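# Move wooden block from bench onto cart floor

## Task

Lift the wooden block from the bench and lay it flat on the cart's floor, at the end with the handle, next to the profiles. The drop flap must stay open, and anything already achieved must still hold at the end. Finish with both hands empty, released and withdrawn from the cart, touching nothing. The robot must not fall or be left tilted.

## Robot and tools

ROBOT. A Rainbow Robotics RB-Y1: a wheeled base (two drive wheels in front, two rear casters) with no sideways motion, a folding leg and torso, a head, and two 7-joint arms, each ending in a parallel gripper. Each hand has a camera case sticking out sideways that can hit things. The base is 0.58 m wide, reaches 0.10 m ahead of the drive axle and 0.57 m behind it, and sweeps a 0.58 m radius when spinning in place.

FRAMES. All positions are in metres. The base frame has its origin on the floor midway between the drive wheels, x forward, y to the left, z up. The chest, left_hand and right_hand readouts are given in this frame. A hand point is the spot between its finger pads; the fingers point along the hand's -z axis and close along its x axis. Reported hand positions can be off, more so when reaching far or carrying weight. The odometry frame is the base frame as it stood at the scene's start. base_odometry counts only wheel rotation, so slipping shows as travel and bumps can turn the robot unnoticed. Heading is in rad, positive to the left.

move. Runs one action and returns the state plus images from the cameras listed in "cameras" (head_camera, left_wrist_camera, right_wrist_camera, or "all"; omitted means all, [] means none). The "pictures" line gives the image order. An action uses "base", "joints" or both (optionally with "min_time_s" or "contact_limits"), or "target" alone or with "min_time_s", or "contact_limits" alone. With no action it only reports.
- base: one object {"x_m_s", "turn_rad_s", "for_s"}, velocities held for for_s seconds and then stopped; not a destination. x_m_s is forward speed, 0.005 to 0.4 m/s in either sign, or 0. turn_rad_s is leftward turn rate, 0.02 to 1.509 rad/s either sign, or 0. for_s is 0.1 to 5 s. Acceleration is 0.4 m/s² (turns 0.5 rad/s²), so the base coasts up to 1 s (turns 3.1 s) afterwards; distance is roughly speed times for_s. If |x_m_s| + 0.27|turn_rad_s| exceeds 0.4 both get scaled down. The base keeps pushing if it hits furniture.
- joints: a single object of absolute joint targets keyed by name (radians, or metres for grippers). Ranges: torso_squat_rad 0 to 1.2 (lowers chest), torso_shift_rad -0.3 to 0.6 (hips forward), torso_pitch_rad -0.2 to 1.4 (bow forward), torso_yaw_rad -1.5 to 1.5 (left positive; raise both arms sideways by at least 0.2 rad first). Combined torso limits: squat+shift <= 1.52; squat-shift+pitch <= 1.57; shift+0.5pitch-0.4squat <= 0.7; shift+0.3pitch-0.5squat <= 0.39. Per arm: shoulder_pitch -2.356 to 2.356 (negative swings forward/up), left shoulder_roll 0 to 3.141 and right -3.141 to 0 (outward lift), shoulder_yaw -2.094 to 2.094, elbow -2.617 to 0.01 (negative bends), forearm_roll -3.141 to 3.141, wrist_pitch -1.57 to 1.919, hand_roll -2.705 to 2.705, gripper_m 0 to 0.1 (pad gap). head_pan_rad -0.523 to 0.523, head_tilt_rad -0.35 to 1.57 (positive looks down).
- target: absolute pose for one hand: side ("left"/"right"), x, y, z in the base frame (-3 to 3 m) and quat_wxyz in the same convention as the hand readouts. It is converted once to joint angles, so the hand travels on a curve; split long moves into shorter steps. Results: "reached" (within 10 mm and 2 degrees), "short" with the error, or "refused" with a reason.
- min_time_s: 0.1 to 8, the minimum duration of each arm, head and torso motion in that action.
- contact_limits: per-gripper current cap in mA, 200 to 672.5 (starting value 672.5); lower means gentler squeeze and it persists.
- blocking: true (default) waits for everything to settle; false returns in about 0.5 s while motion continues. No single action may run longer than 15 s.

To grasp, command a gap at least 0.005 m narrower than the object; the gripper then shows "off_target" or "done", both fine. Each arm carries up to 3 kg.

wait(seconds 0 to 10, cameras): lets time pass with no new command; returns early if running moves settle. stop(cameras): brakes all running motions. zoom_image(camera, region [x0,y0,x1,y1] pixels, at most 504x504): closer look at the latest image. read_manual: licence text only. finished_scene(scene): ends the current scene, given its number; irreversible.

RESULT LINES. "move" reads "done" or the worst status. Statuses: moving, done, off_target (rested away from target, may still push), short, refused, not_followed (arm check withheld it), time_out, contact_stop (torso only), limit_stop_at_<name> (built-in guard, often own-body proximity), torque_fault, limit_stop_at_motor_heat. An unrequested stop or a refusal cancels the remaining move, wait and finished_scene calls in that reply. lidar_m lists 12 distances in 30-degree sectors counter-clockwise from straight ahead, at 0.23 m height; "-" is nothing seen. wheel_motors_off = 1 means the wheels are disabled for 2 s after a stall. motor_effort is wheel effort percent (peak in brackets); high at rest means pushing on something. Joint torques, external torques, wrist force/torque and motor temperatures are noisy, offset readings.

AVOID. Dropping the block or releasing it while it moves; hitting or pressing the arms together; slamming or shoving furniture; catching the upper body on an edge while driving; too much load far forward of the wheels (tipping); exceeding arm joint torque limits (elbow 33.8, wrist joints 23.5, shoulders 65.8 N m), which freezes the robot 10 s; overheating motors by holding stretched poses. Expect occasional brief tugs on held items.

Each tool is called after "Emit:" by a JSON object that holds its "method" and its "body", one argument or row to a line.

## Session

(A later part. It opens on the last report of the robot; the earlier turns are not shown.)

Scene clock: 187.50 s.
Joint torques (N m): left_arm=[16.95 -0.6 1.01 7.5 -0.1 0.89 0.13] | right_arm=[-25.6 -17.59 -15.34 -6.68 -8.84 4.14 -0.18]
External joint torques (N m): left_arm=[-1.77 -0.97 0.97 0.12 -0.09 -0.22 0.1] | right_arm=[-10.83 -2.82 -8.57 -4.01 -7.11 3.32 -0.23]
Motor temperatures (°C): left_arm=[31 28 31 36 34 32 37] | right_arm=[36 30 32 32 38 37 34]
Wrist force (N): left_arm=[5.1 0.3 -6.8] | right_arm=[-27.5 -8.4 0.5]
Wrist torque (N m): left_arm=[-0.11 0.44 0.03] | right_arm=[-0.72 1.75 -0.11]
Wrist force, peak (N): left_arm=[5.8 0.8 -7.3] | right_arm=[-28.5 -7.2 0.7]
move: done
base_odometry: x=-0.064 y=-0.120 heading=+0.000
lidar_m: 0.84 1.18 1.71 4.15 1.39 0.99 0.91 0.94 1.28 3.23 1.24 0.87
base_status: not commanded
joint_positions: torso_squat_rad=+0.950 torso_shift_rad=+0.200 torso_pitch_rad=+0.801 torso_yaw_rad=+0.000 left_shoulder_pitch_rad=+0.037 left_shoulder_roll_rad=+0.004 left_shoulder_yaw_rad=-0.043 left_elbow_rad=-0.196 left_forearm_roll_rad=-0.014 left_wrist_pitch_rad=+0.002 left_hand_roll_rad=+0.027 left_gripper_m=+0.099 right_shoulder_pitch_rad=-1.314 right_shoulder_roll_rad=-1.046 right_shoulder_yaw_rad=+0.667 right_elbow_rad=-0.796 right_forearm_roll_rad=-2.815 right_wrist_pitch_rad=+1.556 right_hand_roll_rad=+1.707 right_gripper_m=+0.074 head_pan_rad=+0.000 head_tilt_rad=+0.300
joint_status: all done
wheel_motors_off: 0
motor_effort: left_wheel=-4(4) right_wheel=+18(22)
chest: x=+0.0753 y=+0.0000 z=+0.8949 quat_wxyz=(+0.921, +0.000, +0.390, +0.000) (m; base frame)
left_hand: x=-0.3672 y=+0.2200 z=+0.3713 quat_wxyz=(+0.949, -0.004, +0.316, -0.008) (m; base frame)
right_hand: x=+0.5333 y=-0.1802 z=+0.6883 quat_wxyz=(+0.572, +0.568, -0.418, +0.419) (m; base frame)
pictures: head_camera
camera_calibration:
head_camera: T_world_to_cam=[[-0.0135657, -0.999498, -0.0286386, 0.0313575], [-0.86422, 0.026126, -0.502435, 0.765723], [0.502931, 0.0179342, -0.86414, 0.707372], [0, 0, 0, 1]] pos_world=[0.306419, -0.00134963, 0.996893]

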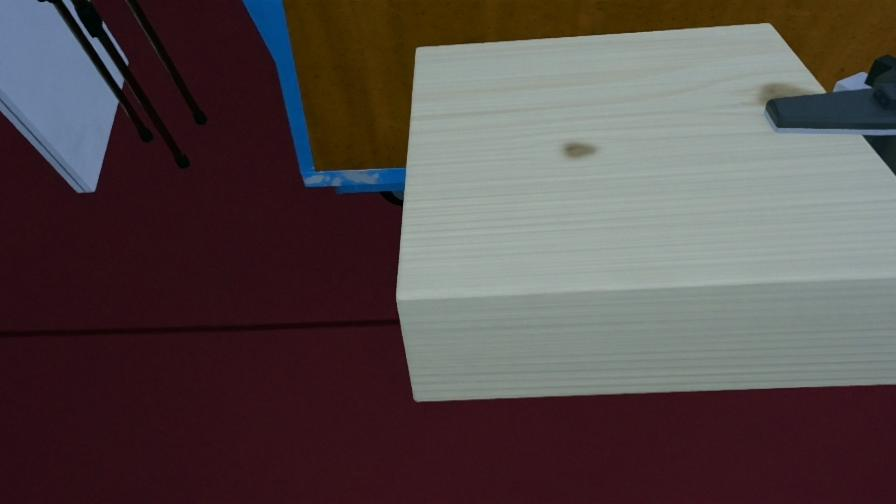

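Emit:
{"method": "move", "body": {
  "target": {"side":"right","x":0.40,"y":-0.24,"z":0.83,"quat_wxyz":[0.5,0.5,-0.5,0.5]},
  "min_time_s": 2,
  "cameras": []
}}

Emit:
{"method": "move", "body": {
  "base": {"x_m_s":0.15,"for_s":2.4},
  "joints": {"head_tilt_rad":0.1},
  "cameras": ["head_camera","right_wrist_camera"]
}}

Scene clock: 192.30 s.
Joint torques (N m): left_arm=[17.04 -0.57 0.48 7.43 -0.15 0.91 -0.02] | right_arm=[-9.84 -11.16 -14.78 -4.26 -8.54 3.76 0]
External joint torques (N m): left_arm=[-1.68 -0.95 0.44 0.05 -0.13 -0.19 -0.05] | right_arm=[-4.84 0.72 -5.52 -3.2 -6.83 2.98 -0.05]
Motor temperatures (°C): left_arm=[31 28 31 36 34 32 37] | right_arm=[36 31 32 32 39 37 34]
Wrist force (N): left_arm=[4.7 1.0 -7.1] | right_arm=[-28.2 0.2 0.1]
Wrist torque (N m): left_arm=[-0.24 0.41 0.04] | right_arm=[-0.20 1.83 -0.09]
Wrist force, peak (N): left_arm=[5.4 0.6 -7.3] | right_arm=[-31.0 -5.5 -2.6]
move: done
base_odometry: x=-0.064 y=-0.120 heading=+0.000
lidar_m: 0.83 1.18 1.71 4.15 1.39 0.99 0.90 0.95 1.26 3.22 1.25 0.88
base_status: not commanded
joint_positions: torso_squat_rad=+0.950 torso_shift_rad=+0.200 torso_pitch_rad=+0.801 torso_yaw_rad=+0.000 left_shoulder_pitch_rad=+0.037 left_shoulder_roll_rad=+0.004 left_shoulder_yaw_rad=-0.043 left_elbow_rad=-0.196 left_forearm_roll_rad=-0.014 left_wrist_pitch_rad=+0.002 left_hand_roll_rad=+0.027 left_gripper_m=+0.099 right_shoulder_pitch_rad=-0.066 right_shoulder_roll_rad=-1.571 right_shoulder_yaw_rad=-0.319 right_elbow_rad=-1.764 right_forearm_roll_rad=-3.132 right_wrist_pitch_rad=+1.356 right_hand_roll_rad=+1.987 right_gripper_m=+0.074 head_pan_rad=+0.000 head_tilt_rad=+0.300
joint_status: all done
wheel_motors_off: 0
motor_effort: left_wheel=-4(4) right_wheel=+16(19)
chest: x=+0.0752 y=+0.0000 z=+0.8950 quat_wxyz=(+0.921, +0.000, +0.390, +0.000) (m; base frame)
left_hand: x=-0.3672 y=+0.2200 z=+0.3712 quat_wxyz=(+0.949, -0.004, +0.316, -0.008) (m; base frame)
right_hand: x=+0.3999 y=-0.2404 z=+0.8289 quat_wxyz=(+0.501, +0.500, -0.499, +0.500) (m; base frame)
right_hand_status: reached (checked arc, planned for 2.0 s): 1 mm and 0.1 deg off.
pictures: none
No camera images: "cameras" was empty.

Scene clock: 195.37 s.
Joint torques (N m): left_arm=[17.54 -0.82 0.89 7.35 -0.14 0.87 -0.01] | right_arm=[-10.25 -11.05 -14.38 -4.52 -8.65 3.47 -0.02]
External joint torques (N m): left_arm=[-1.17 -1.19 0.85 -0.03 -0.12 -0.24 -0.04] | right_arm=[-5.24 0.82 -5.13 -3.45 -6.94 2.59 -0.07]
Motor temperatures (°C): left_arm=[31 28 31 36 34 32 37] | right_arm=[35 31 32 32 39 37 34]
Wrist force (N): left_arm=[5.4 1.3 -7.2] | right_arm=[-29.1 1.3 0.4]
Wrist torque (N m): left_arm=[-0.25 0.44 -0.01] | right_arm=[-0.08 1.88 -0.07]
Wrist force, peak (N): left_arm=[5.7 1.7 -6.9] | right_arm=[-29.9 -1.7 0.5]
move: done
base_odometry: x=+0.296 y=-0.120 heading=+0.000
lidar_m: 0.48 0.50 0.91 4.46 1.94 1.38 1.28 1.31 1.76 4.45 0.71 0.50
base_status: done (sent for 2.4 of 2.4 s)
joint_positions: torso_squat_rad=+0.950 torso_shift_rad=+0.200 torso_pitch_rad=+0.801 torso_yaw_rad=+0.000 left_shoulder_pitch_rad=+0.037 left_shoulder_roll_rad=+0.004 left_shoulder_yaw_rad=-0.043 left_elbow_rad=-0.196 left_forearm_roll_rad=-0.014 left_wrist_pitch_rad=+0.002 left_hand_roll_rad=+0.027 left_gripper_m=+0.099 right_shoulder_pitch_rad=-0.066 right_shoulder_roll_rad=-1.571 right_shoulder_yaw_rad=-0.319 right_elbow_rad=-1.764 right_forearm_roll_rad=-3.132 right_wrist_pitch_rad=+1.356 right_hand_roll_rad=+1.987 right_gripper_m=+0.074 head_pan_rad=+0.000 head_tilt_rad=+0.100
joint_status: all done
wheel_motors_off: 0
motor_effort: left_wheel=+0(26) right_wheel=-3(44)
chest: x=+0.0752 y=+0.0000 z=+0.8949 quat_wxyz=(+0.921, +0.000, +0.390, +0.000) (m; base frame)
left_hand: x=-0.3672 y=+0.2200 z=+0.3712 quat_wxyz=(+0.949, -0.004, +0.316, -0.008) (m; base frame)
right_hand: x=+0.4000 y=-0.2404 z=+0.8289 quat_wxyz=(+0.501, +0.500, -0.499, +0.500) (m; base frame)
pictures: head_camera, right_wrist_camera
camera_calibration:
head_camera: T_world_to_cam=[[-0.00757187, -0.999498, -0.03076, 0.032138], [-0.747121, 0.0261003, -0.664176, 0.90299], [0.664645, 0.0179524, -0.746944, 0.550178], [0, 0, 0, 1]] pos_world=[0.309213, -0.00132337, 1.01168]
right_wrist_camera: T_world_to_cam=[[0.027054, 0.0245466, -0.999333, 0.822147], [-0.86116, -0.507074, -0.0357686, 0.279243], [-0.507614, 0.861553, 0.0074202, 0.47618], [0, 0, 0, 1]] pos_world=[0.459946, -0.288839, 0.828053]

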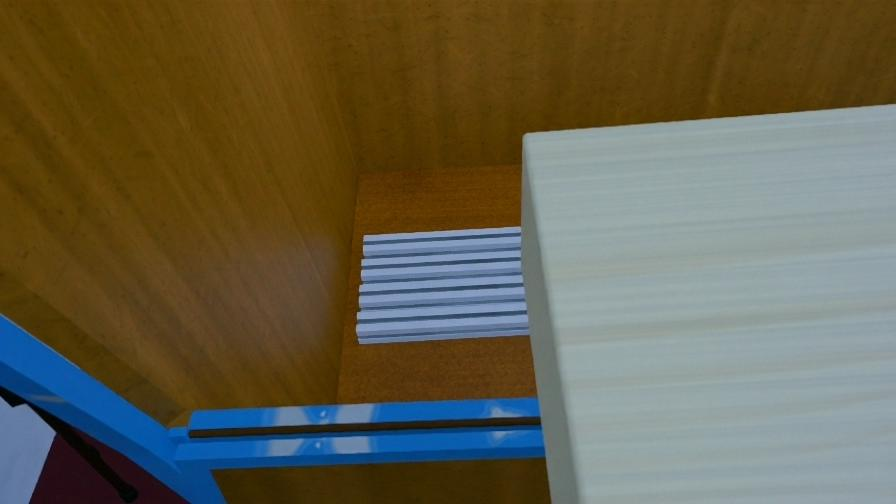

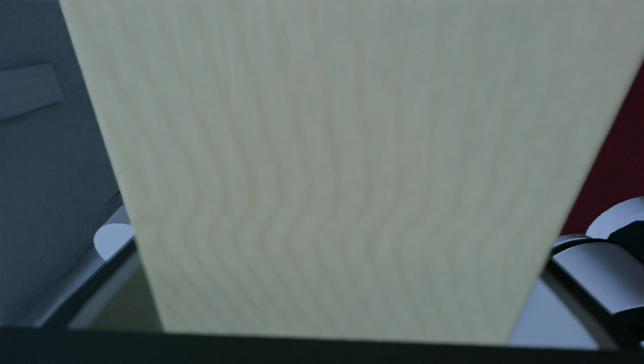

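Emit:
{"method": "move", "body": {
  "target": {"side":"right","x":0.38,"y":-0.40,"z":0.83,"quat_wxyz":[0.5,0.5,-0.5,0.5]},
  "min_time_s": 2,
  "cameras": []
}}

Emit:
{"method": "move", "body": {
  "joints": {"torso_yaw_rad":0.5,"left_shoulder_roll_rad":0.35,"head_pan_rad":-0.4},
  "min_time_s": 3,
  "cameras": ["head_camera"]
}}

Scene clock: 212.23 s.
Joint torques (N m): left_arm=[17.35 -0.67 0.9 7.41 -0.04 0.91 0.03] | right_arm=[-6.34 -18.5 -11.44 0.11 -8.23 4.25 0.17]
External joint torques (N m): left_arm=[-1.37 -1.04 0.85 0.04 -0.02 -0.2 0] | right_arm=[-3.72 -2.98 -3.5 -1.05 -6.61 3.41 0.12]
Motor temperatures (°C): left_arm=[31 28 31 36 34 32 37] | right_arm=[35 30 32 31 39 37 34]
Wrist force (N): left_arm=[4.1 1.2 -6.7] | right_arm=[-28.2 0.3 -0.3]
Wrist torque (N m): left_arm=[-0.27 0.30 0.06] | right_arm=[-0.15 1.87 -0.11]
Wrist force, peak (N): left_arm=[5.3 2.0 -7.5] | right_arm=[-29.7 0.0 -0.5]
move: short
base_odometry: x=+0.296 y=-0.120 heading=+0.000
lidar_m: 0.48 0.49 0.92 4.47 1.92 1.37 1.27 1.31 1.76 4.49 0.70 0.50
base_status: not commanded
joint_positions: torso_squat_rad=+0.950 torso_shift_rad=+0.200 torso_pitch_rad=+0.801 torso_yaw_rad=+0.000 left_shoulder_pitch_rad=+0.037 left_shoulder_roll_rad=+0.004 left_shoulder_yaw_rad=-0.043 left_elbow_rad=-0.196 left_forearm_roll_rad=-0.014 left_wrist_pitch_rad=+0.002 left_hand_roll_rad=+0.027 left_gripper_m=+0.099 right_shoulder_pitch_rad=-0.059 right_shoulder_roll_rad=-1.576 right_shoulder_yaw_rad=-0.291 right_elbow_rad=-1.123 right_forearm_roll_rad=-3.139 right_wrist_pitch_rad=+1.918 right_hand_roll_rad=+2.024 right_gripper_m=+0.074 head_pan_rad=+0.000 head_tilt_rad=+0.100
joint_status: all done
wheel_motors_off: 0
motor_effort: left_wheel=+1(3) right_wheel=-3(4)
chest: x=+0.0752 y=+0.0000 z=+0.8950 quat_wxyz=(+0.921, +0.000, +0.390, +0.000) (m; base frame)
left_hand: x=-0.3672 y=+0.2201 z=+0.3712 quat_wxyz=(+0.949, -0.004, +0.316, -0.008) (m; base frame)
right_hand: x=+0.3796 y=-0.3997 z=+0.8291 quat_wxyz=(+0.527, +0.474, -0.508, +0.490) (m; base frame)
right_hand_status: short (checked arc, as near as the solve gets, planned for 2.0 s): 1 mm and 4.6 deg off. The place is met; only the turn is off.
pictures: none
No camera images: "cameras" was empty.

Scene clock: 215.53 s.
Joint torques (N m): left_arm=[15.76 14.37 2.51 6.61 -0.02 0.75 0.06] | right_arm=[0.14 10.33 3.78 -5.23 -8.38 3.61 0.3]
External joint torques (N m): left_arm=[-1.76 -1.88 1.06 -0.16 -0.06 -0.31 0.02] | right_arm=[4.29 26.82 11.52 -3.72 -6.75 2.86 0.25]
Motor temperatures (°C): left_arm=[31 28 31 36 34 32 37] | right_arm=[35 31 32 31 39 37 34]
Wrist force (N): left_arm=[3.8 -2.5 -5.7] | right_arm=[-27.1 1.4 9.0]
Wrist torque (N m): left_arm=[0.01 0.32 0.06] | right_arm=[-0.02 1.79 -0.10]
Wrist force, peak (N): left_arm=[5.0 1.5 -7.1] | right_arm=[-32.5 -0.5 11.8]
move: done
base_odometry: x=+0.296 y=-0.120 heading=+0.000
lidar_m: 0.47 0.49 0.92 4.45 1.93 1.37 1.26 1.32 1.77 4.44 0.71 0.50
base_status: not commanded
joint_positions: torso_squat_rad=+0.950 torso_shift_rad=+0.198 torso_pitch_rad=+0.796 torso_yaw_rad=+0.499 left_shoulder_pitch_rad=+0.037 left_shoulder_roll_rad=+0.350 left_shoulder_yaw_rad=-0.043 left_elbow_rad=-0.196 left_forearm_roll_rad=-0.014 left_wrist_pitch_rad=+0.002 left_hand_roll_rad=+0.027 left_gripper_m=+0.099 right_shoulder_pitch_rad=-0.061 right_shoulder_roll_rad=-1.584 right_shoulder_yaw_rad=-0.295 right_elbow_rad=-1.123 right_forearm_roll_rad=-3.139 right_wrist_pitch_rad=+1.918 right_hand_roll_rad=+2.024 right_gripper_m=+0.074 head_pan_rad=-0.400 head_tilt_rad=+0.100
joint_status: all done
wheel_motors_off: 0
motor_effort: left_wheel=+1(8) right_wheel=+5(12)
chest: x=+0.0734 y=+0.0006 z=+0.8959 quat_wxyz=(+0.893, +0.095, +0.376, +0.227) (m; base frame)
left_hand: x=-0.5015 y=+0.4511 z=+0.5711 quat_wxyz=(+0.895, +0.252, +0.344, +0.127) (m; base frame)
right_hand: x=+0.4914 y=-0.2261 z=+0.7204 quat_wxyz=(+0.340, +0.636, -0.498, +0.481) (m; base frame)
pictures: head_camera
camera_calibration:
head_camera: T_world_to_cam=[[0.0618328, -0.993081, -0.0998341, 0.0981702], [-0.745596, 0.0205374, -0.666081, 0.903571], [0.663523, 0.115622, -0.739168, 0.546751], [0, 0, 0, 1]] pos_world=[0.304848, 0.0157178, 1.01579]

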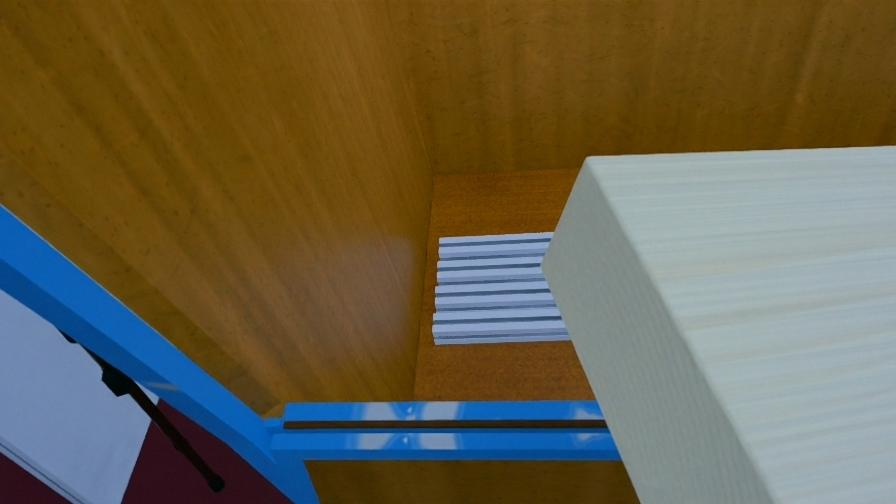

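Emit:
{"method": "move", "body": {
  "target": {"side":"right","x":0.47,"y":-0.226,"z":0.79,"quat_wxyz":[0.340,0.636,-0.498,0.481]},
  "min_time_s": 1.5,
  "cameras": ["right_wrist_camera"]
}}

Emit:
{"method": "move", "body": {
  "target": {"side":"right","x":0.42,"y":-0.226,"z":0.86,"quat_wxyz":[0.573,0.421,-0.44,0.549]},
  "min_time_s": 2,
  "cameras": ["head_camera"]
}}

Scene clock: 219.80 s.
Joint torques (N m): left_arm=[16.14 14.65 2.37 6.67 -0.07 0.84 0.06] | right_arm=[-5.91 -12.47 -14.38 -6.27 -8.91 0.97 -0.01]
External joint torques (N m): left_arm=[-1.44 -1.67 0.92 -0.12 -0.12 -0.22 0.02] | right_arm=[-3.92 -0.08 -5.59 -3.28 -7.06 0.76 -0.06]
Motor temperatures (°C): left_arm=[31 28 31 36 34 32 37] | right_arm=[35 31 32 31 39 37 34]
Wrist force (N): left_arm=[4.3 -1.9 -6.4] | right_arm=[-27.0 1.9 9.2]
Wrist torque (N m): left_arm=[-0.06 0.36 0.04] | right_arm=[-0.13 1.78 -0.12]
Wrist force, peak (N): left_arm=[5.0 -2.5 -6.3] | right_arm=[-29.6 1.0 9.0]
move: done
base_odometry: x=+0.296 y=-0.120 heading=+0.000
lidar_m: 0.47 0.49 0.91 4.45 1.92 1.36 1.27 1.30 1.76 4.47 0.71 0.50
base_status: not commanded
joint_positions: torso_squat_rad=+0.950 torso_shift_rad=+0.200 torso_pitch_rad=+0.801 torso_yaw_rad=+0.500 left_shoulder_pitch_rad=+0.037 left_shoulder_roll_rad=+0.350 left_shoulder_yaw_rad=-0.043 left_elbow_rad=-0.196 left_forearm_roll_rad=-0.014 left_wrist_pitch_rad=+0.002 left_hand_roll_rad=+0.027 left_gripper_m=+0.099 right_shoulder_pitch_rad=+0.193 right_shoulder_roll_rad=-1.420 right_shoulder_yaw_rad=-0.855 right_elbow_rad=-1.446 right_forearm_roll_rad=-3.054 right_wrist_pitch_rad=+1.791 right_hand_roll_rad=+1.716 right_gripper_m=+0.074 head_pan_rad=-0.400 head_tilt_rad=+0.100
joint_status: all done
wheel_motors_off: 0
motor_effort: left_wheel=+4(7) right_wheel=-6(22)
chest: x=+0.0751 y=+0.0000 z=+0.8950 quat_wxyz=(+0.892, +0.096, +0.378, +0.228) (m; base frame)
left_hand: x=-0.5014 y=+0.4510 z=+0.5737 quat_wxyz=(+0.894, +0.253, +0.346, +0.127) (m; base frame)
right_hand: x=+0.4715 y=-0.2269 z=+0.7862 quat_wxyz=(+0.338, +0.639, -0.496, +0.480) (m; base frame)
right_hand_status: reached (checked arc, planned for 1.5 s): 4 mm and 0.5 deg off.
pictures: right_wrist_camera
camera_calibration:
right_wrist_camera: T_world_to_cam=[[-0.0251372, 0.34138, -0.939589, 0.826755], [-0.686802, -0.688856, -0.231907, 0.376988], [-0.72641, 0.639482, 0.251776, 0.361851], [0, 0, 0, 1]] pos_world=[0.54255, -0.253944, 0.773131]

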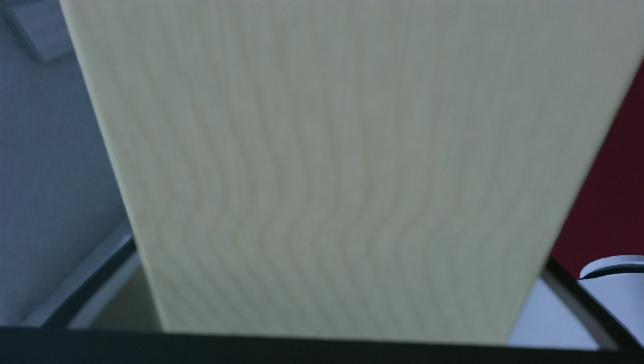

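Scene clock: 222.13 s.
Joint torques (N m): left_arm=[16.2 14.61 2.41 6.61 0.09 0.84 0.1] | right_arm=[0.46 -3.89 -13.08 1.31 -8.26 -4.06 -0.07]
External joint torques (N m): left_arm=[-1.38 -1.71 0.96 -0.18 0.04 -0.22 0.06] | right_arm=[-3.74 0.74 -4.71 1.95 -6.69 -3.16 -0.12]
Motor temperatures (°C): left_arm=[31 28 31 36 34 32 37] | right_arm=[35 31 32 31 39 37 34]
Wrist force (N): left_arm=[4.5 -1.4 -5.4] | right_arm=[-26.8 0.7 -6.6]
Wrist torque (N m): left_arm=[-0.17 0.37 0.06] | right_arm=[-0.34 1.77 -0.10]
Wrist force, peak (N): left_arm=[4.6 -2.7 -6.0] | right_arm=[-29.3 -0.7 9.2]
move: done
base_odometry: x=+0.296 y=-0.120 heading=+0.000
lidar_m: 0.47 0.49 0.92 4.45 1.89 1.37 1.26 1.32 1.76 4.46 0.70 0.51
base_status: not commanded
joint_positions: torso_squat_rad=+0.950 torso_shift_rad=+0.200 torso_pitch_rad=+0.801 torso_yaw_rad=+0.500 left_shoulder_pitch_rad=+0.037 left_shoulder_roll_rad=+0.350 left_shoulder_yaw_rad=-0.043 left_elbow_rad=-0.196 left_forearm_roll_rad=-0.014 left_wrist_pitch_rad=+0.002 left_hand_roll_rad=+0.027 left_gripper_m=+0.099 right_shoulder_pitch_rad=+0.573 right_shoulder_roll_rad=-1.106 right_shoulder_yaw_rad=-1.787 right_elbow_rad=-2.042 right_forearm_roll_rad=-2.711 right_wrist_pitch_rad=+1.490 right_hand_roll_rad=+1.079 right_gripper_m=+0.074 head_pan_rad=-0.400 head_tilt_rad=+0.100
joint_status: all done
wheel_motors_off: 0
motor_effort: left_wheel=+5(5) right_wheel=-6(8)
chest: x=+0.0752 y=+0.0000 z=+0.8950 quat_wxyz=(+0.892, +0.096, +0.378, +0.228) (m; base frame)
left_hand: x=-0.5014 y=+0.4510 z=+0.5738 quat_wxyz=(+0.894, +0.253, +0.346, +0.127) (m; base frame)
right_hand: x=+0.4204 y=-0.2262 z=+0.8590 quat_wxyz=(+0.569, +0.423, -0.441, +0.550) (m; base frame)
right_hand_status: reached (checked arc, planned for 2.0 s): 1 mm and 0.5 deg off.
pictures: head_camera
camera_calibration:
head_camera: T_world_to_cam=[[0.0618235, -0.992834, -0.102266, 0.0995338], [-0.748683, 0.0216274, -0.662575, 0.901342], [0.660039, 0.117527, -0.741981, 0.547717], [0, 0, 0, 1]] pos_world=[0.307152, 0.014955, 1.01378]

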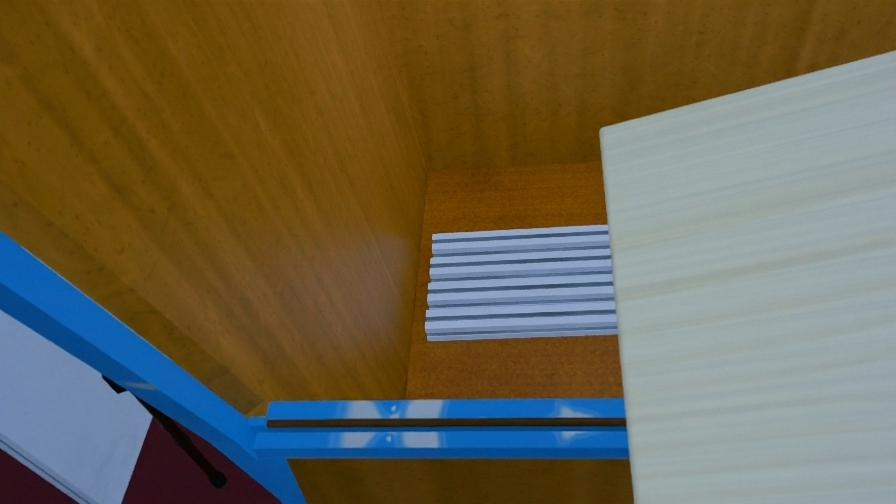

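Emit:
{"method": "move", "body": {
  "base": {"x_m_s":0.15,"for_s":1.73},
  "cameras": ["head_camera","left_wrist_camera"]
}}

Scene clock: 228.67 s.
Joint torques (N m): left_arm=[16.4 14.56 2.4 6.57 -0.07 0.73 -0.05] | right_arm=[0.36 -4.1 -13.17 1.57 -8.28 -4.21 -0.03]
External joint torques (N m): left_arm=[-1.19 -1.77 0.95 -0.22 -0.11 -0.34 -0.08] | right_arm=[-3.83 0.52 -4.79 2.2 -6.72 -3.33 -0.08]
Motor temperatures (°C): left_arm=[31 28 31 36 34 32 37] | right_arm=[34 30 32 31 39 37 34]
Wrist force (N): left_arm=[3.8 -2.7 -5.8] | right_arm=[-27.6 -0.4 -6.4]
Wrist torque (N m): left_arm=[-0.01 0.28 0.01] | right_arm=[-0.19 1.78 -0.13]
Wrist force, peak (N): left_arm=[4.6 -2.8 -6.9] | right_arm=[-28.9 -1.6 -6.9]
move: done
base_odometry: x=+0.556 y=-0.120 heading=+0.000
lidar_m: 0.21 0.23 0.31 1.46 2.30 1.64 1.52 1.60 2.11 1.01 0.33 0.23
base_status: done (sent for 1.73 of 1.73 s)
joint_positions: torso_squat_rad=+0.950 torso_shift_rad=+0.200 torso_pitch_rad=+0.801 torso_yaw_rad=+0.500 left_shoulder_pitch_rad=+0.037 left_shoulder_roll_rad=+0.350 left_shoulder_yaw_rad=-0.043 left_elbow_rad=-0.196 left_forearm_roll_rad=-0.014 left_wrist_pitch_rad=+0.002 left_hand_roll_rad=+0.027 left_gripper_m=+0.099 right_shoulder_pitch_rad=+0.573 right_shoulder_roll_rad=-1.106 right_shoulder_yaw_rad=-1.787 right_elbow_rad=-2.042 right_forearm_roll_rad=-2.711 right_wrist_pitch_rad=+1.490 right_hand_roll_rad=+1.079 right_gripper_m=+0.074 head_pan_rad=-0.400 head_tilt_rad=+0.100
joint_status: not commanded
wheel_motors_off: 0
motor_effort: left_wheel=+1(27) right_wheel=-3(21)
chest: x=+0.0753 y=+0.0000 z=+0.8949 quat_wxyz=(+0.892, +0.096, +0.378, +0.228) (m; base frame)
left_hand: x=-0.5013 y=+0.4510 z=+0.5738 quat_wxyz=(+0.894, +0.253, +0.346, +0.127) (m; base frame)
right_hand: x=+0.4204 y=-0.2263 z=+0.8589 quat_wxyz=(+0.569, +0.423, -0.441, +0.550) (m; base frame)
pictures: head_camera, left_wrist_camera
camera_calibration:
head_camera: T_world_to_cam=[[0.0618036, -0.992831, -0.102305, 0.0995508], [-0.74883, 0.0216422, -0.662408, 0.90125], [0.659874, 0.117548, -0.742125, 0.547771], [0, 0, 0, 1]] pos_world=[0.307271, 0.0149427, 1.01369]
left_wrist_camera: T_world_to_cam=[[0.72028, 0.428081, -0.545841, 0.480691], [0.380149, -0.901785, -0.205598, 0.744318], [-0.580244, -0.0594131, -0.812273, 0.274502], [0, 0, 0, 1]] pos_world=[-0.469906, 0.481749, 0.638381]

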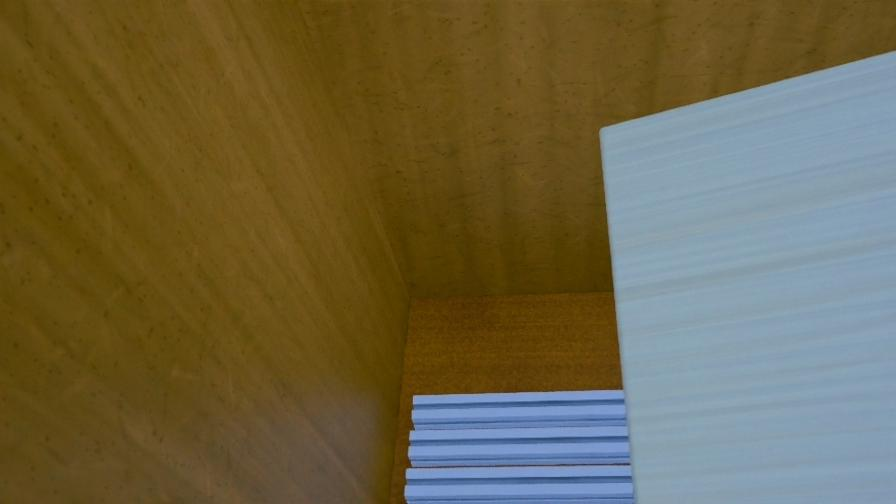

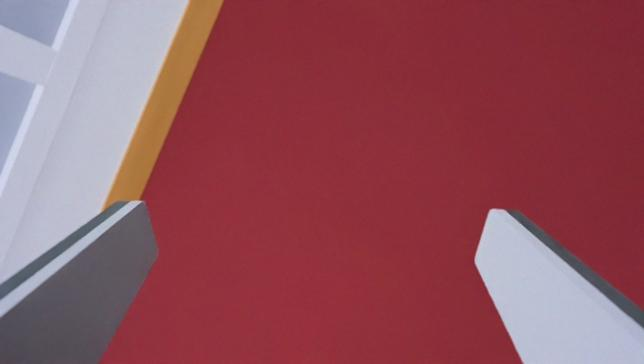

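Emit:
{"method": "move", "body": {
  "target": {"side":"right","x":0.403,"y":-0.12,"z":0.82,"quat_wxyz":[0.627,0.327,-0.327,0.627]},
  "min_time_s": 2,
  "cameras": ["head_camera","right_wrist_camera"]
}}

Scene clock: 238.50 s.
Joint torques (N m): left_arm=[16.43 14.42 2.26 6.59 -0.05 0.84 0] | right_arm=[-3.24 -3.08 -12.6 5.33 -4.39 -5.86 -0.18]
External joint torques (N m): left_arm=[-1.16 -1.91 0.81 -0.2 -0.09 -0.23 -0.04] | right_arm=[-3.97 -1.48 -5.37 3.31 -3.63 -4.61 -0.22]
Motor temperatures (°C): left_arm=[31 28 31 36 34 32 37] | right_arm=[34 30 32 31 39 37 34]
Wrist force (N): left_arm=[4.6 -1.6 -5.9] | right_arm=[-23.3 0.8 -15.5]
Wrist torque (N m): left_arm=[-0.12 0.41 0.04] | right_arm=[-0.14 1.46 -0.13]
Wrist force, peak (N): left_arm=[5.1 -2.6 -6.3] | right_arm=[-28.1 0.6 -6.7]
move: done
base_odometry: x=+0.556 y=-0.120 heading=+0.000
lidar_m: 0.22 0.23 0.31 1.45 2.30 1.64 1.53 1.57 2.13 1.01 0.33 0.21
base_status: not commanded
joint_positions: torso_squat_rad=+0.950 torso_shift_rad=+0.200 torso_pitch_rad=+0.801 torso_yaw_rad=+0.500 left_shoulder_pitch_rad=+0.037 left_shoulder_roll_rad=+0.350 left_shoulder_yaw_rad=-0.043 left_elbow_rad=-0.196 left_forearm_roll_rad=-0.014 left_wrist_pitch_rad=+0.002 left_hand_roll_rad=+0.027 left_gripper_m=+0.099 right_shoulder_pitch_rad=+0.764 right_shoulder_roll_rad=-1.304 right_shoulder_yaw_rad=-1.951 right_elbow_rad=-2.443 right_forearm_roll_rad=-2.423 right_wrist_pitch_rad=+1.197 right_hand_roll_rad=+0.700 right_gripper_m=+0.074 head_pan_rad=-0.400 head_tilt_rad=+0.100
joint_status: all done
wheel_motors_off: 0
motor_effort: left_wheel=+2(3) right_wheel=-2(5)
chest: x=+0.0753 y=+0.0000 z=+0.8949 quat_wxyz=(+0.892, +0.096, +0.378, +0.228) (m; base frame)
left_hand: x=-0.5013 y=+0.4510 z=+0.5738 quat_wxyz=(+0.894, +0.253, +0.346, +0.127) (m; base frame)
right_hand: x=+0.4026 y=-0.1202 z=+0.8192 quat_wxyz=(+0.627, +0.327, -0.326, +0.627) (m; base frame)
right_hand_status: reached (checked arc, planned for 2.0 s): 1 mm and 0.2 deg off.
pictures: head_camera, right_wrist_camera
camera_calibration:
head_camera: T_world_to_cam=[[0.0618047, -0.992831, -0.102304, 0.0995507], [-0.748829, 0.0216411, -0.662409, 0.901251], [0.659875, 0.117548, -0.742124, 0.547771], [0, 0, 0, 1]] pos_world=[0.30727, 0.0149433, 1.0137]
right_wrist_camera: T_world_to_cam=[[0.0279672, -0.551989, -0.833382, 0.603863], [-0.86049, -0.437566, 0.260944, 0.1072], [-0.508698, 0.70982, -0.487219, 0.761405], [0, 0, 0, 1]] pos_world=[0.462682, -0.160228, 0.846246]

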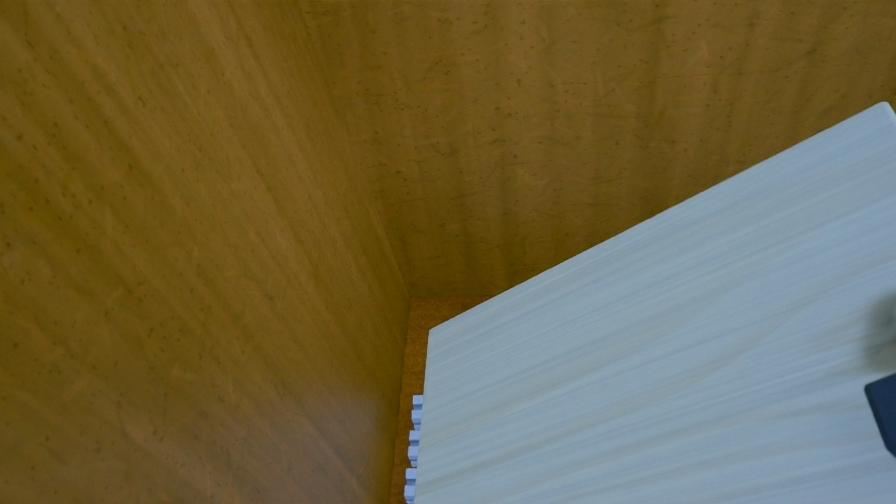

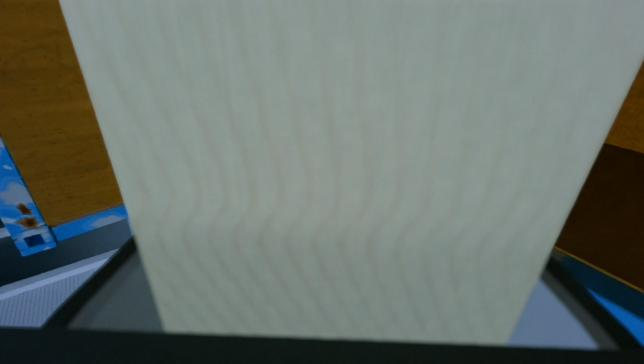

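Emit:
{"method": "move", "body": {
  "target": {"side":"right","x":0.403,"y":-0.09,"z":0.74,"quat_wxyz":[0.627,0.327,-0.327,0.627]},
  "min_time_s": 2,
  "cameras": []
}}

Emit:
{"method": "move", "body": {
  "joints": {"head_tilt_rad":0.5},
  "cameras": ["head_camera","right_wrist_camera"]
}}

Scene clock: 241.93 s.
Joint torques (N m): left_arm=[16.72 14.22 2.45 6.57 0.07 0.76 0.02] | right_arm=[-4.02 1.92 -10.37 -1.15 -4.28 -5.24 0.37]
External joint torques (N m): left_arm=[-0.86 -2.1 1.01 -0.22 0.03 -0.31 -0.01] | right_arm=[-4.14 2.36 -2.96 -0.79 -3.58 -4.12 0.33]
Motor temperatures (°C): left_arm=[31 28 31 36 34 32 37] | right_arm=[34 30 32 31 38 37 34]
Wrist force (N): left_arm=[4.7 -1.8 -5.1] | right_arm=[-23.6 0.5 -15.4]
Wrist torque (N m): left_arm=[-0.10 0.41 0.05] | right_arm=[-0.12 1.43 -0.13]
Wrist force, peak (N): left_arm=[4.8 -2.3 -6.3] | right_arm=[-23.9 0.1 -15.8]
move: done
base_odometry: x=+0.556 y=-0.120 heading=+0.000
lidar_m: 0.22 0.22 0.31 1.45 2.29 1.65 1.53 1.58 2.14 1.01 0.33 0.23
base_status: not commanded
joint_positions: torso_squat_rad=+0.950 torso_shift_rad=+0.200 torso_pitch_rad=+0.801 torso_yaw_rad=+0.500 left_shoulder_pitch_rad=+0.037 left_shoulder_roll_rad=+0.350 left_shoulder_yaw_rad=-0.043 left_elbow_rad=-0.196 left_forearm_roll_rad=-0.014 left_wrist_pitch_rad=+0.002 left_hand_roll_rad=+0.027 left_gripper_m=+0.099 right_shoulder_pitch_rad=+0.851 right_shoulder_roll_rad=-1.297 right_shoulder_yaw_rad=-1.614 right_elbow_rad=-2.552 right_forearm_roll_rad=-2.188 right_wrist_pitch_rad=+0.911 right_hand_roll_rad=+0.825 right_gripper_m=+0.074 head_pan_rad=-0.400 head_tilt_rad=+0.100
joint_status: all done
wheel_motors_off: 0
motor_effort: left_wheel=+2(3) right_wheel=-1(5)
chest: x=+0.0753 y=+0.0000 z=+0.8949 quat_wxyz=(+0.892, +0.096, +0.378, +0.228) (m; base frame)
left_hand: x=-0.5013 y=+0.4510 z=+0.5738 quat_wxyz=(+0.894, +0.253, +0.346, +0.127) (m; base frame)
right_hand: x=+0.4024 y=-0.0906 z=+0.7396 quat_wxyz=(+0.627, +0.327, -0.326, +0.627) (m; base frame)
right_hand_status: reached (checked arc, planned for 2.0 s): 1 mm and 0.2 deg off.
pictures: none
No camera images: "cameras" was empty.

Scene clock: 242.87 s.
Joint torques (N m): left_arm=[16.26 14.24 2.52 6.59 0 0.86 0.02] | right_arm=[-4.94 2.04 -10.09 -0.93 -4.23 -5.21 0.21]
External joint torques (N m): left_arm=[-1.33 -2.09 1.07 -0.2 -0.05 -0.21 -0.02] | right_arm=[-5.06 2.48 -2.68 -0.57 -3.52 -4.09 0.17]
Motor temperatures (°C): left_arm=[31 28 31 36 34 32 37] | right_arm=[34 30 32 31 38 37 34]
Wrist force (N): left_arm=[3.8 -2.8 -5.8] | right_arm=[-23.4 0.8 -15.5]
Wrist torque (N m): left_arm=[0.02 0.29 0.06] | right_arm=[-0.10 1.46 -0.11]
Wrist force, peak (N): left_arm=[4.7 -2.3 -6.2] | right_arm=[-23.6 0.7 -15.6]
move: done
base_odometry: x=+0.556 y=-0.120 heading=+0.000
lidar_m: 0.20 0.23 0.32 1.46 2.30 1.65 1.53 1.58 2.12 1.02 0.32 0.22
base_status: not commanded
joint_positions: torso_squat_rad=+0.950 torso_shift_rad=+0.200 torso_pitch_rad=+0.801 torso_yaw_rad=+0.500 left_shoulder_pitch_rad=+0.037 left_shoulder_roll_rad=+0.350 left_shoulder_yaw_rad=-0.043 left_elbow_rad=-0.196 left_forearm_roll_rad=-0.014 left_wrist_pitch_rad=+0.002 left_hand_roll_rad=+0.027 left_gripper_m=+0.099 right_shoulder_pitch_rad=+0.851 right_shoulder_roll_rad=-1.297 right_shoulder_yaw_rad=-1.614 right_elbow_rad=-2.552 right_forearm_roll_rad=-2.188 right_wrist_pitch_rad=+0.911 right_hand_roll_rad=+0.825 right_gripper_m=+0.074 head_pan_rad=-0.400 head_tilt_rad=+0.500
joint_status: all done
wheel_motors_off: 0
motor_effort: left_wheel=+2(3) right_wheel=-3(5)
chest: x=+0.0753 y=+0.0000 z=+0.8949 quat_wxyz=(+0.892, +0.096, +0.378, +0.228) (m; base frame)
left_hand: x=-0.5013 y=+0.4510 z=+0.5738 quat_wxyz=(+0.894, +0.253, +0.346, +0.127) (m; base frame)
right_hand: x=+0.4024 y=-0.0906 z=+0.7396 quat_wxyz=(+0.627, +0.327, -0.326, +0.627) (m; base frame)
pictures: head_camera, right_wrist_camera
camera_calibration:
head_camera: T_world_to_cam=[[0.0505011, -0.994005, -0.096974, 0.0967511], [-0.947114, -0.0168557, -0.320454, 0.598826], [0.316898, 0.108029, -0.942287, 0.831794], [0, 0, 0, 1]] pos_world=[0.298677, 0.0164071, 0.985067]
right_wrist_camera: T_world_to_cam=[[0.0284806, -0.551971, -0.833377, 0.553701], [-0.860452, -0.43785, 0.260595, 0.140879], [-0.508735, 0.709659, -0.487414, 0.701665], [0, 0, 0, 1]] pos_world=[0.462412, -0.130632, 0.766731]

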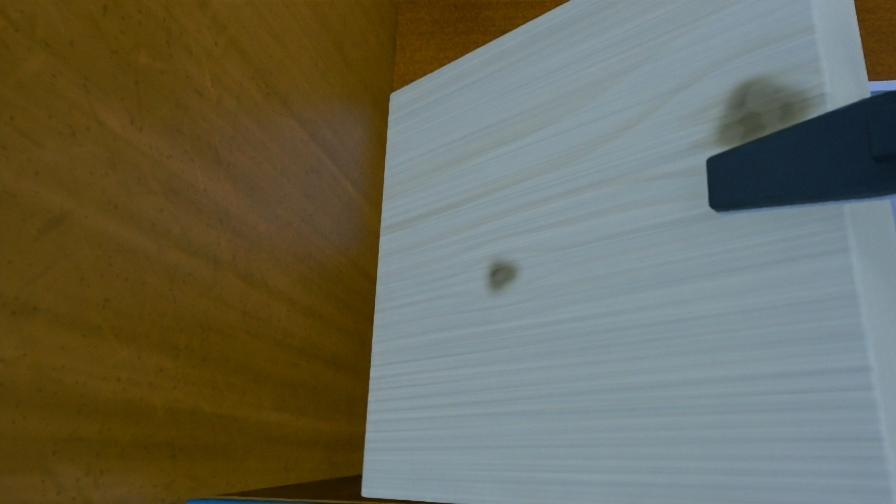

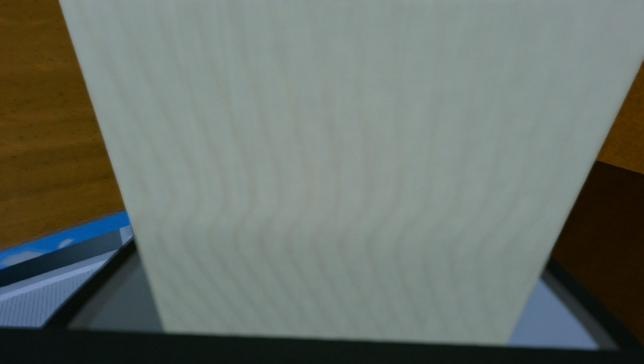

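Emit:
{"method": "move", "body": {
  "target": {"side":"right","x":0.413,"y":-0.07,"z":0.67,"quat_wxyz":[0.627,0.327,-0.327,0.627]},
  "min_time_s": 1.5,
  "cameras": ["head_camera","right_wrist_camera"]
}}

Scene clock: 248.37 s.
Joint torques (N m): left_arm=[16.44 14.45 2.41 6.49 -0.01 0.87 0.03] | right_arm=[-6.53 -0.62 -10.94 -6.43 -3.7 -4.65 0.18]
External joint torques (N m): left_arm=[-1.14 -1.87 0.96 -0.3 -0.06 -0.2 -0.01] | right_arm=[-4.91 -1.18 -3.32 -3.72 -3.14 -3.66 0.14]
Motor temperatures (°C): left_arm=[31 28 31 36 34 32 37] | right_arm=[34 30 32 31 38 37 34]
Wrist force (N): left_arm=[4.0 -2.0 -5.9] | right_arm=[-23.2 0.7 -15.3]
Wrist torque (N m): left_arm=[-0.09 0.32 0.03] | right_arm=[-0.21 1.53 -0.12]
Wrist force, peak (N): left_arm=[4.8 -3.3 -6.5] | right_arm=[-23.9 0.4 -16.3]
move: done
base_odometry: x=+0.556 y=-0.120 heading=+0.000
lidar_m: 0.21 0.22 0.32 1.44 2.30 1.65 1.53 1.58 2.14 1.02 0.33 0.23
base_status: not commanded
joint_positions: torso_squat_rad=+0.950 torso_shift_rad=+0.200 torso_pitch_rad=+0.801 torso_yaw_rad=+0.500 left_shoulder_pitch_rad=+0.037 left_shoulder_roll_rad=+0.350 left_shoulder_yaw_rad=-0.043 left_elbow_rad=-0.196 left_forearm_roll_rad=-0.014 left_wrist_pitch_rad=+0.002 left_hand_roll_rad=+0.027 left_gripper_m=+0.099 right_shoulder_pitch_rad=+0.939 right_shoulder_roll_rad=-1.426 right_shoulder_yaw_rad=-1.325 right_elbow_rad=-2.493 right_forearm_roll_rad=-1.999 right_wrist_pitch_rad=+0.654 right_hand_roll_rad=+0.926 right_gripper_m=+0.074 head_pan_rad=-0.400 head_tilt_rad=+0.500
joint_status: all done
wheel_motors_off: 0
motor_effort: left_wheel=+4(4) right_wheel=-3(5)
chest: x=+0.0752 y=+0.0000 z=+0.8949 quat_wxyz=(+0.892, +0.096, +0.378, +0.228) (m; base frame)
left_hand: x=-0.5013 y=+0.4510 z=+0.5738 quat_wxyz=(+0.894, +0.253, +0.346, +0.127) (m; base frame)
right_hand: x=+0.4127 y=-0.0707 z=+0.6694 quat_wxyz=(+0.628, +0.327, -0.326, +0.627) (m; base frame)
right_hand_status: reached (checked arc, planned for 1.5 s): 1 mm and 0.2 deg off.
pictures: head_camera, right_wrist_camera
camera_calibration:
head_camera: T_world_to_cam=[[0.0505072, -0.994005, -0.0969658, 0.0967467], [-0.947109, -0.0168625, -0.320468, 0.598831], [0.316912, 0.108023, -0.942283, 0.831795], [0, 0, 0, 1]] pos_world=[0.298667, 0.0164114, 0.985073]
right_wrist_camera: T_world_to_cam=[[0.0274196, -0.552004, -0.83339, 0.506249], [-0.860983, -0.436635, 0.260882, 0.176919], [-0.507895, 0.710381, -0.487238, 0.658193], [0, 0, 0, 1]] pos_world=[0.472736, -0.110868, 0.696445]

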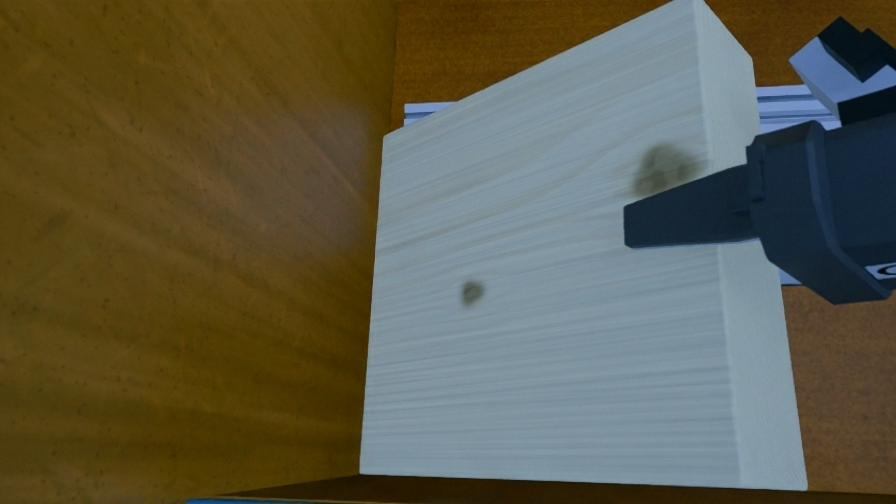

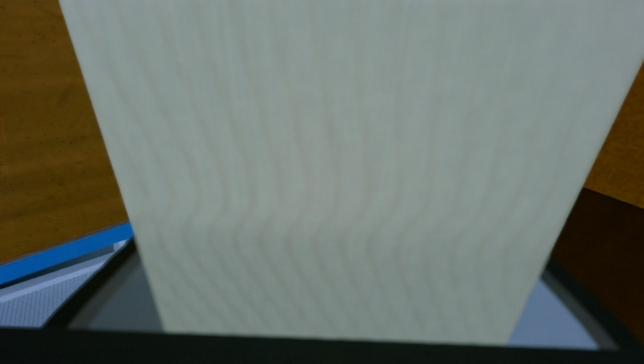

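Emit:
{"method": "move", "body": {
  "target": {"side":"right","x":0.413,"y":-0.05,"z":0.59,"quat_wxyz":[0.627,0.327,-0.327,0.627]},
  "min_time_s": 1.5,
  "cameras": []
}}

Emit:
{"method": "move", "body": {
  "target": {"side":"right","x":0.413,"y":-0.05,"z":0.52,"quat_wxyz":[0.627,0.327,-0.327,0.627]},
  "min_time_s": 1.5,
  "cameras": ["head_camera","right_wrist_camera"]
}}

Scene clock: 253.10 s.
Joint torques (N m): left_arm=[16.24 14.17 2.36 6.53 0.01 0.86 0.02] | right_arm=[-8.98 -0.21 -11.57 -10.8 -2.14 -3.82 0.17]
External joint torques (N m): left_arm=[-1.35 -2.16 0.91 -0.25 -0.03 -0.21 -0.02] | right_arm=[-5.16 -1.42 -4.31 -6.44 -1.87 -2.99 0.12]
Motor temperatures (°C): left_arm=[31 28 31 36 34 32 37] | right_arm=[34 30 32 31 37 37 34]
Wrist force (N): left_arm=[4.8 -2.3 -6.1] | right_arm=[-23.8 0.8 -15.6]
Wrist torque (N m): left_arm=[-0.07 0.43 0.04] | right_arm=[-0.11 1.52 -0.09]
Wrist force, peak (N): left_arm=[4.5 -3.1 -6.4] | right_arm=[-24.4 1.5 -15.9]
move: done
base_odometry: x=+0.556 y=-0.120 heading=+0.000
lidar_m: 0.22 0.23 0.34 1.45 2.30 1.64 1.54 1.58 2.11 1.00 0.32 0.24
base_status: not commanded
joint_positions: torso_squat_rad=+0.950 torso_shift_rad=+0.200 torso_pitch_rad=+0.801 torso_yaw_rad=+0.500 left_shoulder_pitch_rad=+0.037 left_shoulder_roll_rad=+0.350 left_shoulder_yaw_rad=-0.043 left_elbow_rad=-0.196 left_forearm_roll_rad=-0.014 left_wrist_pitch_rad=+0.002 left_hand_roll_rad=+0.027 left_gripper_m=+0.099 right_shoulder_pitch_rad=+1.002 right_shoulder_roll_rad=-1.641 right_shoulder_yaw_rad=-1.025 right_elbow_rad=-2.358 right_forearm_roll_rad=-1.908 right_wrist_pitch_rad=+0.342 right_hand_roll_rad=+1.053 right_gripper_m=+0.074 head_pan_rad=-0.400 head_tilt_rad=+0.500
joint_status: all done
wheel_motors_off: 0
motor_effort: left_wheel=+3(3) right_wheel=-3(4)
chest: x=+0.0752 y=+0.0000 z=+0.8949 quat_wxyz=(+0.892, +0.096, +0.378, +0.228) (m; base frame)
left_hand: x=-0.5013 y=+0.4510 z=+0.5738 quat_wxyz=(+0.894, +0.253, +0.346, +0.127) (m; base frame)
right_hand: x=+0.4127 y=-0.0513 z=+0.5892 quat_wxyz=(+0.629, +0.325, -0.325, +0.627) (m; base frame)
right_hand_status: reached (checked arc, planned for 1.5 s): 2 mm and 0.3 deg off.
pictures: none
No camera images: "cameras" was empty.

Scene clock: 254.93 s.
Joint torques (N m): left_arm=[16.4 14.2 2.13 6.72 -0.07 0.9 0.03] | right_arm=[-12.74 -3.62 -11.26 -12.16 -1.32 0.8 0.14]
External joint torques (N m): left_arm=[-1.18 -2.13 0.68 -0.06 -0.11 -0.17 0] | right_arm=[-7.52 -0.87 -4.72 -7.54 -1.16 0.75 0.1]
Motor temperatures (°C): left_arm=[31 28 31 36 34 32 37] | right_arm=[34 30 32 31 37 37 34]
Wrist force (N): left_arm=[5.0 -2.9 -5.8] | right_arm=[-22.9 -0.1 -15.4]
Wrist torque (N m): left_arm=[0.04 0.43 0.05] | right_arm=[-0.16 1.53 -0.21]
Wrist force, peak (N): left_arm=[5.3 -2.8 -5.9] | right_arm=[-15.0 -21.6 -12.9]
move: done
base_odometry: x=+0.556 y=-0.120 heading=+0.000
lidar_m: 0.20 0.23 0.32 1.46 2.30 1.64 1.53 1.58 2.10 1.00 0.32 0.22
base_status: not commanded
joint_positions: torso_squat_rad=+0.950 torso_shift_rad=+0.200 torso_pitch_rad=+0.801 torso_yaw_rad=+0.500 left_shoulder_pitch_rad=+0.037 left_shoulder_roll_rad=+0.350 left_shoulder_yaw_rad=-0.043 left_elbow_rad=-0.196 left_forearm_roll_rad=-0.014 left_wrist_pitch_rad=+0.002 left_hand_roll_rad=+0.027 left_gripper_m=+0.099 right_shoulder_pitch_rad=+0.710 right_shoulder_roll_rad=-1.815 right_shoulder_yaw_rad=-0.498 right_elbow_rad=-2.163 right_forearm_roll_rad=-2.427 right_wrist_pitch_rad=+0.156 right_hand_roll_rad=+1.675 right_gripper_m=+0.074 head_pan_rad=-0.400 head_tilt_rad=+0.500
joint_status: all done
wheel_motors_off: 0
motor_effort: left_wheel=+2(4) right_wheel=-5(8)
chest: x=+0.0752 y=+0.0000 z=+0.8950 quat_wxyz=(+0.892, +0.096, +0.378, +0.228) (m; base frame)
left_hand: x=-0.5013 y=+0.4510 z=+0.5737 quat_wxyz=(+0.894, +0.253, +0.346, +0.127) (m; base frame)
right_hand: x=+0.4127 y=-0.0509 z=+0.5192 quat_wxyz=(+0.631, +0.322, -0.322, +0.629) (m; base frame)
right_hand_status: reached (checked arc, planned for 1.5 s): 1 mm and 1.0 deg off.
pictures: head_camera, right_wrist_camera
camera_calibration:
head_camera: T_world_to_cam=[[0.0505275, -0.994012, -0.0968867, 0.0966976], [-0.947061, -0.016891, -0.320609, 0.598927], [0.317053, 0.107957, -0.942243, 0.831789], [0, 0, 0, 1]] pos_world=[0.298614, 0.0164374, 0.985138]
right_wrist_camera: T_world_to_cam=[[0.026383, -0.564589, -0.824951, 0.38746], [-0.862246, -0.430405, 0.26699, 0.222388], [-0.505803, 0.704266, -0.49817, 0.575384], [0, 0, 0, 1]] pos_world=[0.472562, -0.0907509, 0.546899]

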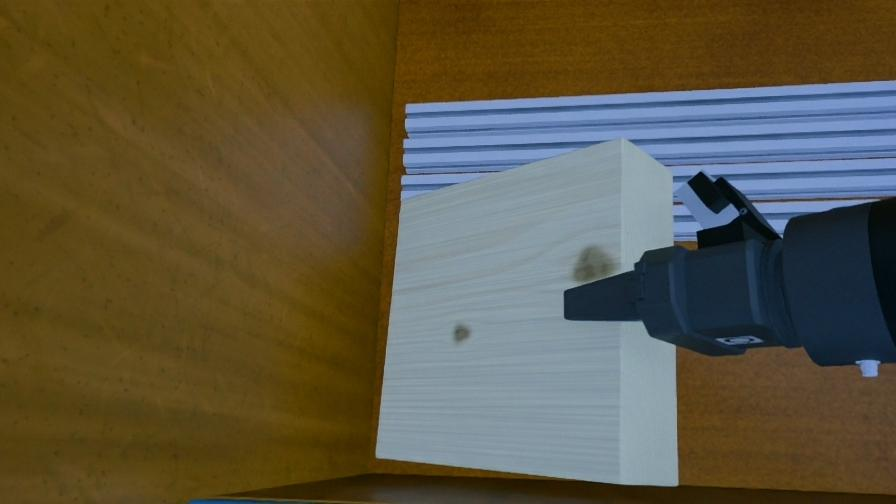

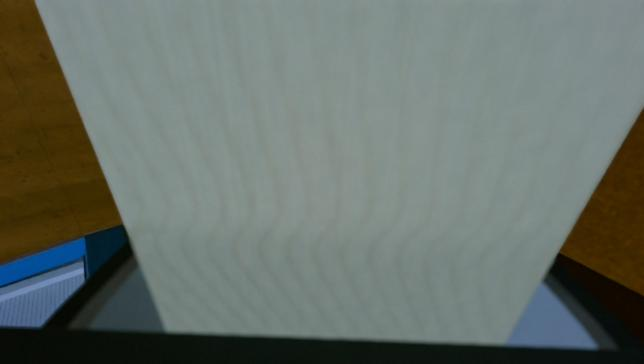

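Emit:
{"method": "move", "body": {
  "target": {"side":"right","x":0.408,"y":-0.05,"z":0.475,"quat_wxyz":[0.6147,0.3335,-0.3204,0.6395]},
  "min_time_s": 2,
  "cameras": ["head_camera","right_wrist_camera"]
}}

Scene clock: 263.47 s.
Joint torques (N m): left_arm=[16.31 14.23 2.58 6.57 -0.04 0.97 0.1] | right_arm=[-11.76 10.96 -12.37 -11.77 -0.97 5.77 0.11]
External joint torques (N m): left_arm=[-1.28 -2.1 1.13 -0.21 -0.08 -0.09 0.06] | right_arm=[-5.36 -1.63 -6.42 -7.45 -0.73 4.62 0.07]
Motor temperatures (°C): left_arm=[31 28 31 36 34 32 37] | right_arm=[34 30 32 31 37 37 34]
Wrist force (N): left_arm=[4.4 -2.1 -5.7] | right_arm=[-23.6 1.0 -15.3]
Wrist torque (N m): left_arm=[-0.04 0.36 0.06] | right_arm=[0.01 1.50 -0.24]
Wrist force, peak (N): left_arm=[5.1 -3.4 -6.0] | right_arm=[-24.1 -1.1 -16.3]
move: done
base_odometry: x=+0.556 y=-0.120 heading=+0.000
lidar_m: 0.22 0.24 0.32 1.46 2.30 1.65 1.53 1.58 2.12 1.01 0.32 0.22
base_status: not commanded
joint_positions: torso_squat_rad=+0.950 torso_shift_rad=+0.200 torso_pitch_rad=+0.801 torso_yaw_rad=+0.500 left_shoulder_pitch_rad=+0.037 left_shoulder_roll_rad=+0.350 left_shoulder_yaw_rad=-0.043 left_elbow_rad=-0.196 left_forearm_roll_rad=-0.014 left_wrist_pitch_rad=+0.002 left_hand_roll_rad=+0.027 left_gripper_m=+0.099 right_shoulder_pitch_rad=+2.213 right_shoulder_roll_rad=-2.005 right_shoulder_yaw_rad=-1.882 right_elbow_rad=-1.982 right_forearm_roll_rad=-3.141 right_wrist_pitch_rad=+0.206 right_hand_roll_rad=+2.431 right_gripper_m=+0.074 head_pan_rad=-0.400 head_tilt_rad=+0.500
joint_status: all done
wheel_motors_off: 0
motor_effort: left_wheel=+3(4) right_wheel=-3(5)
chest: x=+0.0752 y=+0.0000 z=+0.8950 quat_wxyz=(+0.892, +0.096, +0.378, +0.228) (m; base frame)
left_hand: x=-0.5014 y=+0.4510 z=+0.5738 quat_wxyz=(+0.894, +0.253, +0.346, +0.127) (m; base frame)
right_hand: x=+0.4081 y=-0.0514 z=+0.4737 quat_wxyz=(+0.615, +0.333, -0.311, +0.643) (m; base frame)
right_hand_status: reached (checked arc, planned for 2.0 s): 2 mm and 1.2 deg off.
pictures: head_camera, right_wrist_camera
camera_calibration:
head_camera: T_world_to_cam=[[0.0505114, -0.994015, -0.0968661, 0.096684], [-0.947066, -0.0168837, -0.320596, 0.598907], [0.317042, 0.107932, -0.94225, 0.831795], [0, 0, 0, 1]] pos_world=[0.298607, 0.0164396, 0.985131]
right_wrist_camera: T_world_to_cam=[[0.0493393, -0.561426, -0.826055, 0.341061], [-0.836417, -0.475243, 0.27304, 0.214629], [-0.545869, 0.677454, -0.493034, 0.563284], [0, 0, 0, 1]] pos_world=[0.470171, -0.0881177, 0.500851]

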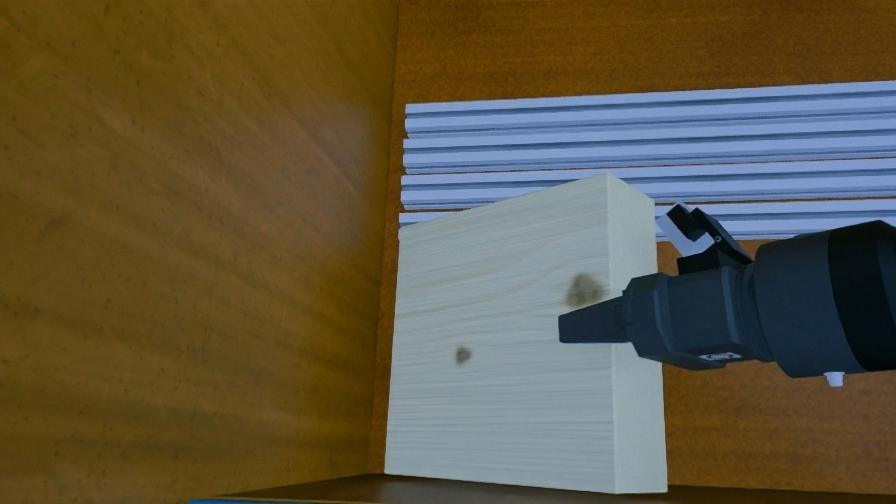

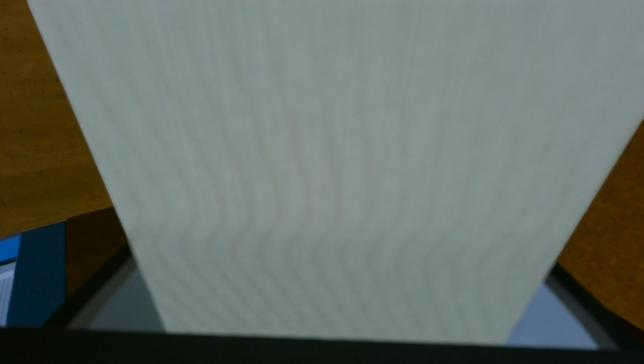

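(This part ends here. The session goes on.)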